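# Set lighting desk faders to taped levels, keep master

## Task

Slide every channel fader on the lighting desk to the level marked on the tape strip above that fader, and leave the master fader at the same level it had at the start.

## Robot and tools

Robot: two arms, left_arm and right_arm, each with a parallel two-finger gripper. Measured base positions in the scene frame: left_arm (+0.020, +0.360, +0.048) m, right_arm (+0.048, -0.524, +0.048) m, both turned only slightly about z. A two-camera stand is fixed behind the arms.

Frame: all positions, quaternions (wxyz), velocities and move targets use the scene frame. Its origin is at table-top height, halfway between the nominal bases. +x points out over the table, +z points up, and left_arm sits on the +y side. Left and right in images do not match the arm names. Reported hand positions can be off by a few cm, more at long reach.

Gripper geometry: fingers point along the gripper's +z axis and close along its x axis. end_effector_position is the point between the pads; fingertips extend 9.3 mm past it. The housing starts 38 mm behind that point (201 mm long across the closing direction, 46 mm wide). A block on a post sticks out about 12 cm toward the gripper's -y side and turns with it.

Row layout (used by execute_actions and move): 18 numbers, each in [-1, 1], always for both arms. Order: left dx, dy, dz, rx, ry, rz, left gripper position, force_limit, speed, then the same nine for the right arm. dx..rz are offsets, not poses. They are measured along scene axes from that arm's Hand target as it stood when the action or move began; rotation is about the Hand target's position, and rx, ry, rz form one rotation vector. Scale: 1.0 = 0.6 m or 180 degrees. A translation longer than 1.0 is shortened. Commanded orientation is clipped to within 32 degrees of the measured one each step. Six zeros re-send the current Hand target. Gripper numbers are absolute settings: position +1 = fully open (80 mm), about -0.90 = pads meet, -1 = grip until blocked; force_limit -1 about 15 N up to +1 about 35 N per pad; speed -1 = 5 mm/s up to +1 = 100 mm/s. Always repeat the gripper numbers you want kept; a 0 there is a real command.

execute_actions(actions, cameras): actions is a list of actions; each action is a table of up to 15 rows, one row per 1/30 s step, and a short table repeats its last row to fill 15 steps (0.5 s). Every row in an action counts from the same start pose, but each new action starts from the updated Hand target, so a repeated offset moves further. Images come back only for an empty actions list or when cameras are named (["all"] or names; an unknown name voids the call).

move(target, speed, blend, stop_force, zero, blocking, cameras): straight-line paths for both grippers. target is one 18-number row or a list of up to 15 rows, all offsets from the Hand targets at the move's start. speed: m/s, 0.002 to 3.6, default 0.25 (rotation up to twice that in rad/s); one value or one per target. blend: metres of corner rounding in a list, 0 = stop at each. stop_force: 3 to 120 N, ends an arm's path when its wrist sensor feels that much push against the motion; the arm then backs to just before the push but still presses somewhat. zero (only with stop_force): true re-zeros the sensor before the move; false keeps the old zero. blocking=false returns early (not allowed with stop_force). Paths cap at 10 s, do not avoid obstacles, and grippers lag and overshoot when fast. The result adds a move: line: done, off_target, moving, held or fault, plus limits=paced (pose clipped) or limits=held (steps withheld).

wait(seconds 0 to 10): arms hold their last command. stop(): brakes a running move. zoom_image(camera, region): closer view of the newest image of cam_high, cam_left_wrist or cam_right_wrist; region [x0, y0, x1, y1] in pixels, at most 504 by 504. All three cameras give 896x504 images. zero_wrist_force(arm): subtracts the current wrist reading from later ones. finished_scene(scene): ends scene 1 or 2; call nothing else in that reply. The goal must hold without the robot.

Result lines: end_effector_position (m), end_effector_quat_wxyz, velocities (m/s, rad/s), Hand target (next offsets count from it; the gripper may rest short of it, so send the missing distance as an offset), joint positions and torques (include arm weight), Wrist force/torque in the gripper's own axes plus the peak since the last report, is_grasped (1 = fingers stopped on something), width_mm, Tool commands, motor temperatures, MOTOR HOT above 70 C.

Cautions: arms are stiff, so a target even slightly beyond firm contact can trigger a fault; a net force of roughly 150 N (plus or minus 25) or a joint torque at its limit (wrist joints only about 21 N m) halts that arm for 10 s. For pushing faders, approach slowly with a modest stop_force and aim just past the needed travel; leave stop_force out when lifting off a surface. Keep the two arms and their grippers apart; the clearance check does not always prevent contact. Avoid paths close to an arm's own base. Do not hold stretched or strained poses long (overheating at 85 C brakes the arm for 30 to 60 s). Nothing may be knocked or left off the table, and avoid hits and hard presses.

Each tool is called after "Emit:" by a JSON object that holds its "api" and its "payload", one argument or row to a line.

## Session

Emit:
{"api": "execute_actions", "payload": {
  "actions": []
}}

Emit:
{"api": "zoom_image", "payload": {
  "camera": "cam_high",
  "region": [380, 150, 560, 330]
}}

Scene clock: 0.00 s.
left_arm: end_effector_position=(+0.7235, +0.5157, +0.2978) width_mm=79.8 is_grasped=0 end_effector_quat_wxyz=(+0.238, -0.561, +0.793, +0.002) | right_arm: end_effector_position=(+0.1669, -0.2645, +0.1613) width_mm=80.2 is_grasped=0 end_effector_quat_wxyz=(+0.077, +0.365, +0.927, -0.043)
Joint positions: left_arm=[-0.019 -1.181 1.576 -2.35 -1.276 -2.803] | right_arm=[4.863 -1.206 -2.525 -1.132 1.479 0.892]
Joint velocities: within noise
Joint torques (N m): no reading
Motor temperatures (°C): left_arm=[31 31 32 32 34 40] | right_arm=[31 28 28 37 35 30]
Wrist force (N): no reading
Wrist torque (N m): no reading
Wrist force, peak (N): no reading
Hand target: left_arm +0.7235, +0.5157, +0.2978; +0.238, -0.561, +0.793, +0.002 | right_arm +0.1669, -0.2645, +0.1613; +0.077, +0.365, +0.927, -0.043
Tool commands: left_gripper/position=+0.996 left_gripper/force_limit=+1.0 left_gripper/speed=+1.0 right_gripper/position=+1.0 right_gripper/force_limit=+1.0 right_gripper/speed=+1.0
camera_calibration:
cam_left_wrist: T_world_to_cam=[[-0.248723, -0.895087, -0.370075, 0.752218], [-0.946816, 0.144156, 0.287678, 0.541711], [-0.204148, 0.421945, -0.883338, 0.290297], [0, 0, 0, 1]] pos_world=[0.759258, 0.472721, 0.378969]
cam_right_wrist: T_world_to_cam=[[-0.718079, 0.676103, -0.165069, 0.323471], [0.502365, 0.667686, 0.549386, 0.0202959], [0.481656, 0.311578, -0.819101, 0.231046], [0, 0, 0, 1]] pos_world=[0.110797, -0.30424, 0.231495]

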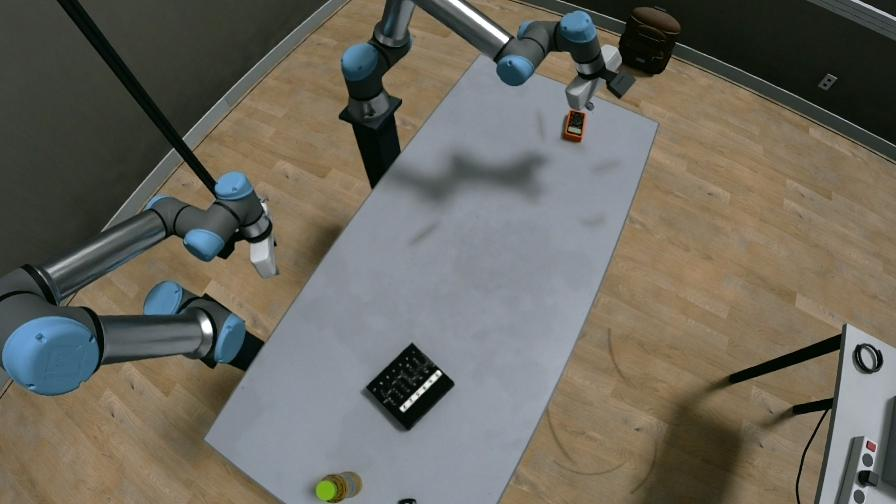

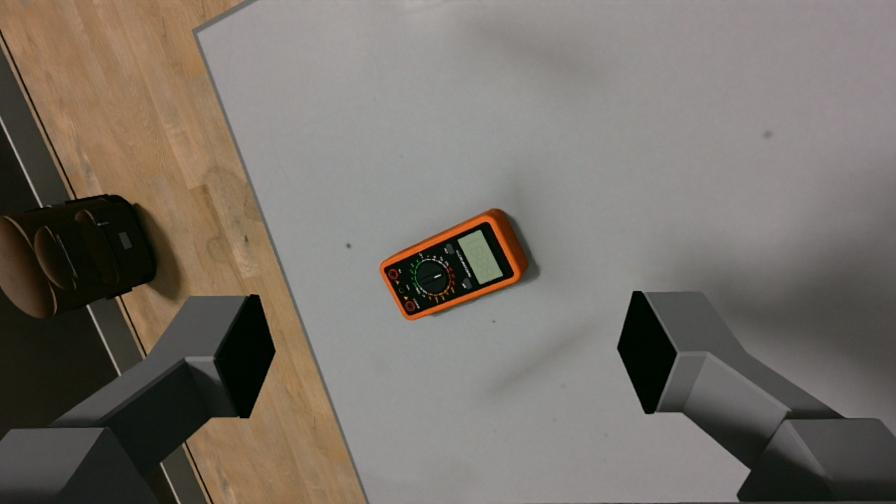

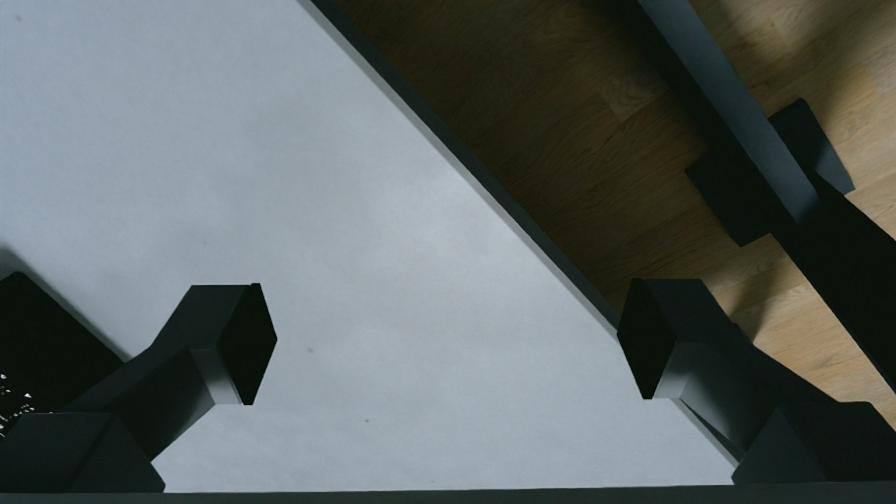

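Scaled by 2.800 from the camera's 896x504 image, which has a finer 1280x720 frame.

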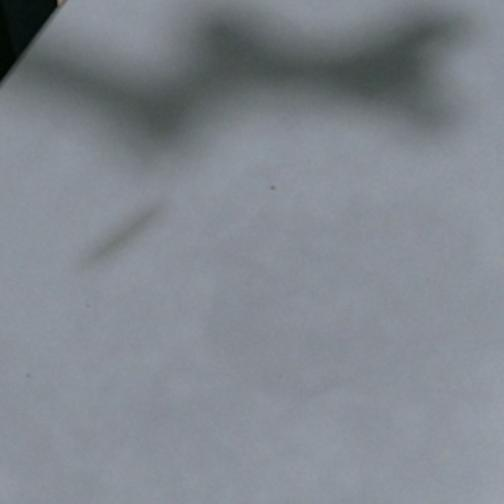

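Emit:
{"api": "move", "payload": {
  "target": [0,0,0,0,0,0,0.996,1,1,0.727,-0.2425,0.0645,0.0328,0.0466,0.1719,0.3,-1,1],
  "cameras": ["cam_right_wrist"],
  "speed": 0.5
}}

Emit:
{"api": "zoom_image", "payload": {
  "camera": "cam_right_wrist",
  "region": [250, 0, 650, 400]
}}

Scene clock: 2.60 s.
left_arm: end_effector_position=(+0.7235, +0.5157, +0.2978) width_mm=79.8 is_grasped=0 end_effector_quat_wxyz=(+0.238, -0.561, +0.793, +0.002) | right_arm: end_effector_position=(+0.6030, -0.4100, +0.2000) width_mm=50.6 is_grasped=0 end_effector_quat_wxyz=(+0.000, +0.104, +0.995, +0.000)
Joint positions: left_arm=[-0.019 -1.181 1.576 -2.35 -1.276 -2.803] | right_arm=[3.596 -1.846 -1.839 -1.028 1.571 -0.924]
Joint torques (N m): left_arm=[-0.98 -40.43 -22.66 -3.37 0.47 0.02] | right_arm=[-13.78 26.94 31.1 -0.33 1.14 -1.07]
Wrist force (N): left_arm=[0.4 0.3 0.0] | right_arm=[-0.2 0.0 -0.1]
Wrist torque (N m): left_arm=[0.04 -0.04 0.01] | right_arm=[-0.03 0.06 0.04]
Wrist force, peak (N): left_arm=[0.3 0.4 0.3] | right_arm=[-2.4 -0.9 -0.1]
Hand target: left_arm +0.7235, +0.5157, +0.2978; +0.238, -0.561, +0.793, +0.002 | right_arm +0.6031, -0.4100, +0.2000; +0.000, +0.104, +0.995, +0.000
Off the commanded pose: left_arm 0.000 m, 0 deg | right_arm 0.000 m, 0 deg.
move: done
camera_calibration:
cam_right_wrist: T_world_to_cam=[[-0.976792, 0.213986, 0.00938848, 0.673097], [0.180266, 0.797618, 0.575595, 0.119384], [0.115681, 0.563929, -0.817681, 0.421947], [0, 0, 0, 1]] pos_world=[0.587144, -0.477204, 0.269982]
Images, in order (width x height): cam_right_wrist 896x504.

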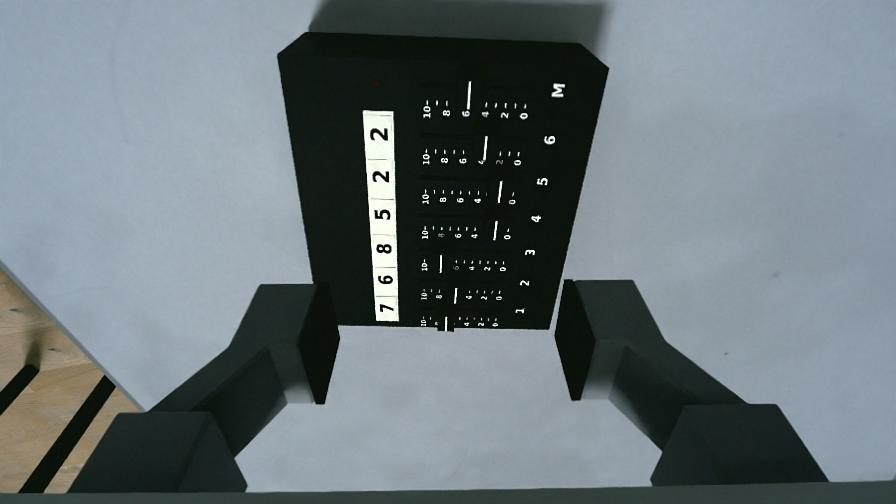

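Scaled by 1.260 from the camera's 896x504 image, which has a finer 1280x720 frame.

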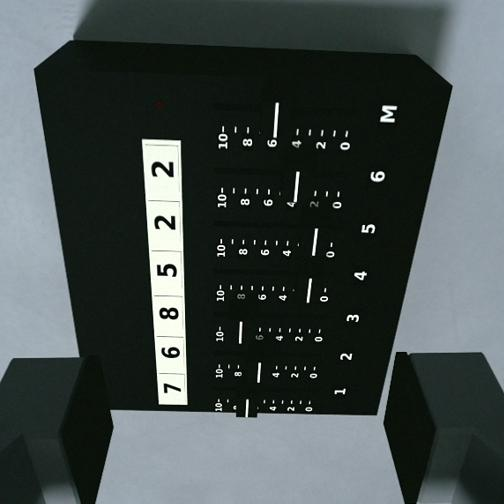

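Emit:
{"api": "move", "payload": {
  "target": [
    [0,0,0,0,0,0,0.996,1,1,-0.0218,0.0925,-0.125,0,0,-0.011,-0.33,-1,1],
    [0,0,0,0,0,0,0.996,1,1,-0.0218,0.0925,-0.2058,0,0,-0.011,-0.33,-1,1],
    [0,0,0,0,0,0,0.996,1,1,-0.0218,0.0925,-0.2058,0,0,-0.011,-1,-1,-0.6]
  ],
  "cameras": ["cam_right_wrist"],
  "speed": [0.25,0.1,0.1]
}}

Emit:
{"api": "zoom_image", "payload": {
  "camera": "cam_right_wrist",
  "region": [300, 60, 600, 360]
}}

Scene clock: 6.17 s.
left_arm: end_effector_position=(+0.7235, +0.5157, +0.2978) width_mm=79.8 is_grasped=0 end_effector_quat_wxyz=(+0.238, -0.561, +0.793, +0.002) | right_arm: end_effector_position=(+0.5900, -0.3545, +0.0765) width_mm=9.5 is_grasped=1 end_effector_quat_wxyz=(+0.000, +0.121, +0.993, +0.000)
Joint positions: left_arm=[-0.019 -1.181 1.576 -2.35 -1.276 -2.803] | right_arm=[3.696 -2.046 -1.948 -0.719 1.571 -0.789]
Joint torques (N m): left_arm=[-1.55 -40.16 -22.4 -3.32 0.47 -0.09] | right_arm=[-14.28 30.32 11.01 5.44 -0.69 -0.9]
Wrist force (N): left_arm=[0.2 0.1 0.3] | right_arm=[0.7 -0.1 -0.6]
Wrist torque (N m): left_arm=[0.02 -0.02 0.00] | right_arm=[0.04 0.07 -0.05]
Wrist force, peak (N): left_arm=[0.1 0.2 0.5] | right_arm=[-0.8 -1.1 -1.6]
Hand target: left_arm +0.7235, +0.5157, +0.2978; +0.238, -0.561, +0.793, +0.002 | right_arm +0.5900, -0.3545, +0.0765; +0.000, +0.121, +0.993, +0.000
Off the commanded pose: left_arm 0.000 m, 0 deg | right_arm 0.000 m, 0 deg.
move: done
camera_calibration:
cam_right_wrist: T_world_to_cam=[[-0.968833, 0.247531, 0.00956806, 0.656761], [0.207753, 0.790894, 0.575609, 0.129921], [0.134914, 0.559657, -0.817669, 0.278291], [0, 0, 0, 1]] pos_world=[0.571755, -0.421069, 0.146482]
Images, in order (width x height): cam_right_wrist 896x504.

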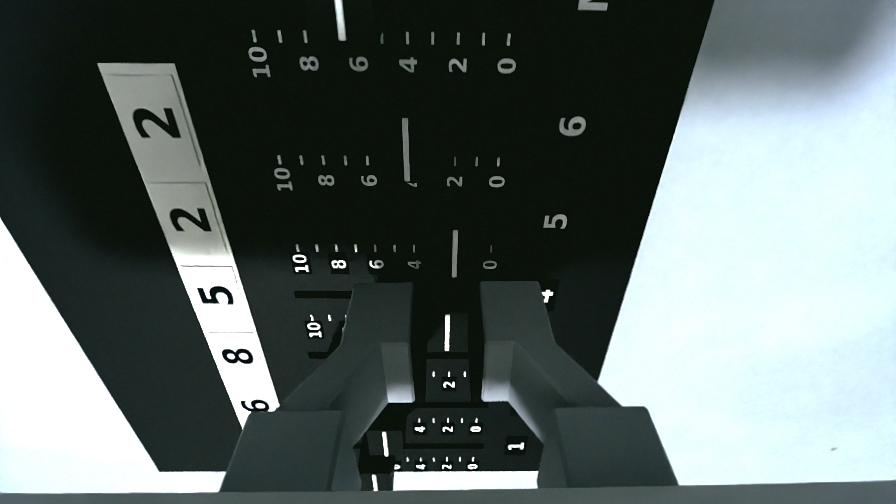

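Scaled by 1.680 from the camera's 896x504 image, which has a finer 1280x720 frame.

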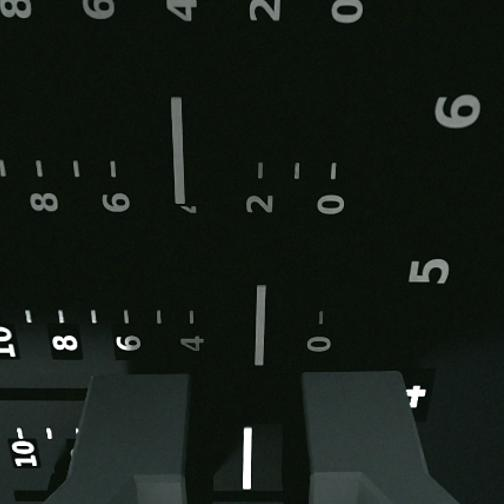

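Emit:
{"api": "move", "payload": {
  "target": [
    [0,0,0,0,0,0,0.996,1,1,0.0215,-0.0054,0,0,0,0,-1,-1,-0.6],
    [0,0,0,0,0,0,0.996,1,1,0.0215,-0.0054,0,0,0,0,-0.33,-1,0],
    [0,0,0,0,0,0,0.996,1,1,0.0215,-0.0054,0.06,0,0,0,-0.33,-1,0],
    [0,0,0,0,0,0,0.996,1,1,-0.0033,-0.0702,0.06,0,0,0,-0.33,-1,0]
  ],
  "cameras": ["cam_right_wrist"],
  "speed": [0.1,0.1,0.12,0.15]
}}

Emit:
{"api": "zoom_image", "payload": {
  "camera": "cam_right_wrist",
  "region": [300, 100, 600, 400]
}}

Scene clock: 9.70 s.
left_arm: end_effector_position=(+0.7235, +0.5157, +0.2978) width_mm=79.8 is_grasped=0 end_effector_quat_wxyz=(+0.238, -0.561, +0.793, +0.002) | right_arm: end_effector_position=(+0.5881, -0.3964, +0.1125) width_mm=24.1 is_grasped=0 end_effector_quat_wxyz=(+0.000, +0.121, +0.993, +0.000)
Joint positions: left_arm=[-0.019 -1.181 1.576 -2.35 -1.276 -2.803] | right_arm=[3.63 -1.956 -1.963 -0.794 1.571 -0.855]
Joint torques (N m): left_arm=[-1.01 -40.66 -22.44 -3.4 0.47 -0.03] | right_arm=[-12.7 44.99 12.28 5.24 0.54 -1.09]
Wrist force (N): left_arm=[0.0 -0.1 0.1] | right_arm=[0.0 0.3 -0.1]
Wrist torque (N m): left_arm=[0.00 0.00 0.00] | right_arm=[0.03 0.04 0.01]
Wrist force, peak (N): left_arm=[-0.2 0.1 0.5] | right_arm=[0.6 -3.9 -2.2]
Hand target: left_arm +0.7235, +0.5157, +0.2978; +0.238, -0.561, +0.793, +0.002 | right_arm +0.5880, -0.3966, +0.1125; +0.000, +0.121, +0.993, +0.000
Off the commanded pose: left_arm 0.000 m, 0 deg | right_arm 0.000 m, 0 deg.
move: done
camera_calibration:
cam_right_wrist: T_world_to_cam=[[-0.968833, 0.247531, 0.00956806, 0.664972], [0.207753, 0.790894, 0.575609, 0.142811], [0.134914, 0.559657, -0.817669, 0.331489], [0, 0, 0, 1]] pos_world=[0.569855, -0.463069, 0.182482]
Images, in order (width x height): cam_right_wrist 896x504.

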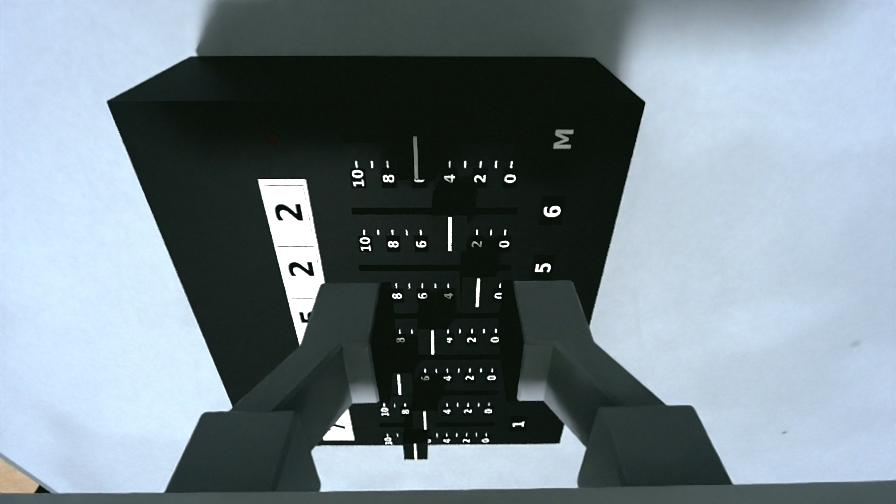

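Scaled by 1.680 from the camera's 896x504 image, which has a finer 1280x720 frame.

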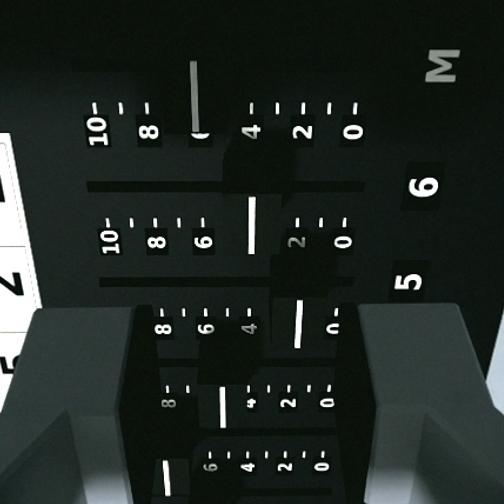

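Emit:
{"api": "move", "payload": {
  "target": [
    [0,0,0,0,0,0,0.996,1,1,0,0,-0.06,0,0,0,-0.33,-1,0],
    [0,0,0,0,0,0,0.996,1,1,0,0,-0.06,0,0,0,-1,-1,-0.6],
    [0,0,0,0,0,0,0.996,1,1,-0.0156,0.0039,-0.06,0,0,0,-1,-1,-0.6],
    [0,0,0,0,0,0,0.996,1,1,-0.0156,0.0039,-0.06,0,0,0,-0.33,-1,0],
    [0,0,0,0,0,0,0.996,1,1,-0.0156,0.0039,0.015,0,0,0,-0.33,-1,0]
  ],
  "cameras": ["cam_right_wrist"],
  "speed": 0.1
}}

Emit:
{"api": "zoom_image", "payload": {
  "camera": "cam_right_wrist",
  "region": [300, 100, 600, 400]
}}

Scene clock: 14.30 s.
left_arm: end_effector_position=(+0.7235, +0.5157, +0.2978) width_mm=79.8 is_grasped=0 end_effector_quat_wxyz=(+0.238, -0.561, +0.793, +0.002) | right_arm: end_effector_position=(+0.5787, -0.3943, +0.1214) width_mm=24.1 is_grasped=0 end_effector_quat_wxyz=(+0.000, +0.121, +0.993, +0.000)
Joint positions: left_arm=[-0.019 -1.181 1.576 -2.35 -1.276 -2.803] | right_arm=[3.642 -1.924 -1.981 -0.808 1.571 -0.843]
Joint torques (N m): left_arm=[-2.5 -40.09 -22.8 -3.36 0.43 -0.03] | right_arm=[1.35 45.9 27.78 0.09 -0.24 0.89]
Wrist force (N): left_arm=[0.3 0.1 0.2] | right_arm=[-0.3 0.4 -0.1]
Wrist torque (N m): left_arm=[0.01 -0.04 0.00] | right_arm=[0.04 0.07 -0.06]
Wrist force, peak (N): left_arm=[-0.5 0.0 0.5] | right_arm=[-1.3 3.1 -2.4]
Hand target: left_arm +0.7235, +0.5157, +0.2978; +0.238, -0.561, +0.793, +0.002 | right_arm +0.5787, -0.3943, +0.1215; +0.000, +0.121, +0.993, +0.000
Off the commanded pose: left_arm 0.000 m, 0 deg | right_arm 0.000 m, 0 deg.
move: done
camera_calibration:
cam_right_wrist: T_world_to_cam=[[-0.968833, 0.247531, 0.00956806, 0.655235], [0.207753, 0.790894, 0.575609, 0.137901], [0.134914, 0.559657, -0.817669, 0.338803], [0, 0, 0, 1]] pos_world=[0.560455, -0.460869, 0.191382]
Images, in order (width x height): cam_right_wrist 896x504.

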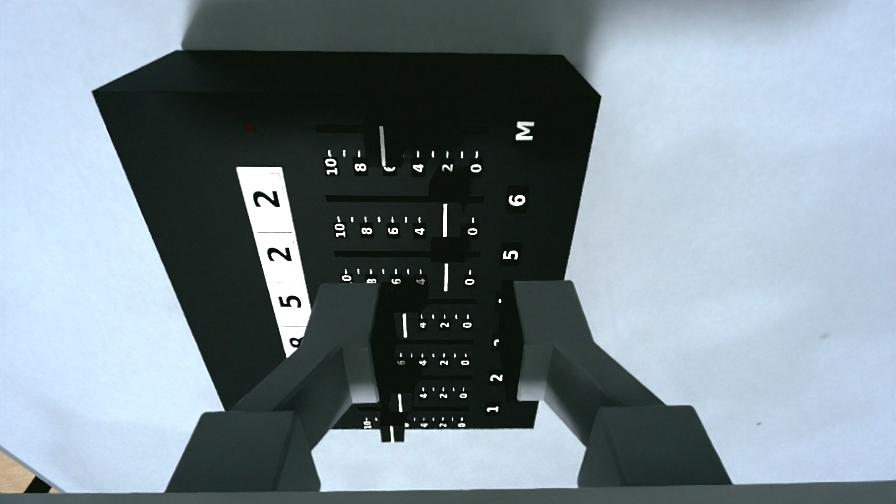

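Scaled by 1.680 from the camera's 896x504 image, which has a finer 1280x720 frame.

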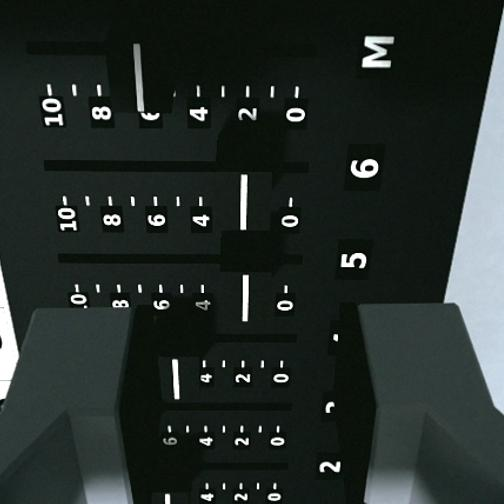

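Emit:
{"api": "zoom_image", "payload": {
  "camera": "cam_right_wrist",
  "region": [370, 260, 490, 380]
}}

Scaled by 4.200 from the camera's 896x504 image, which has a finer 1280x720 frame.

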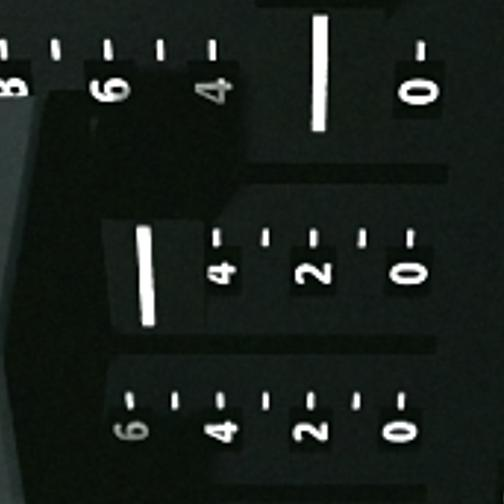

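Emit:
{"api": "finished_scene", "payload": {
  "scene": 2
}}

The scene is finished: the task was done.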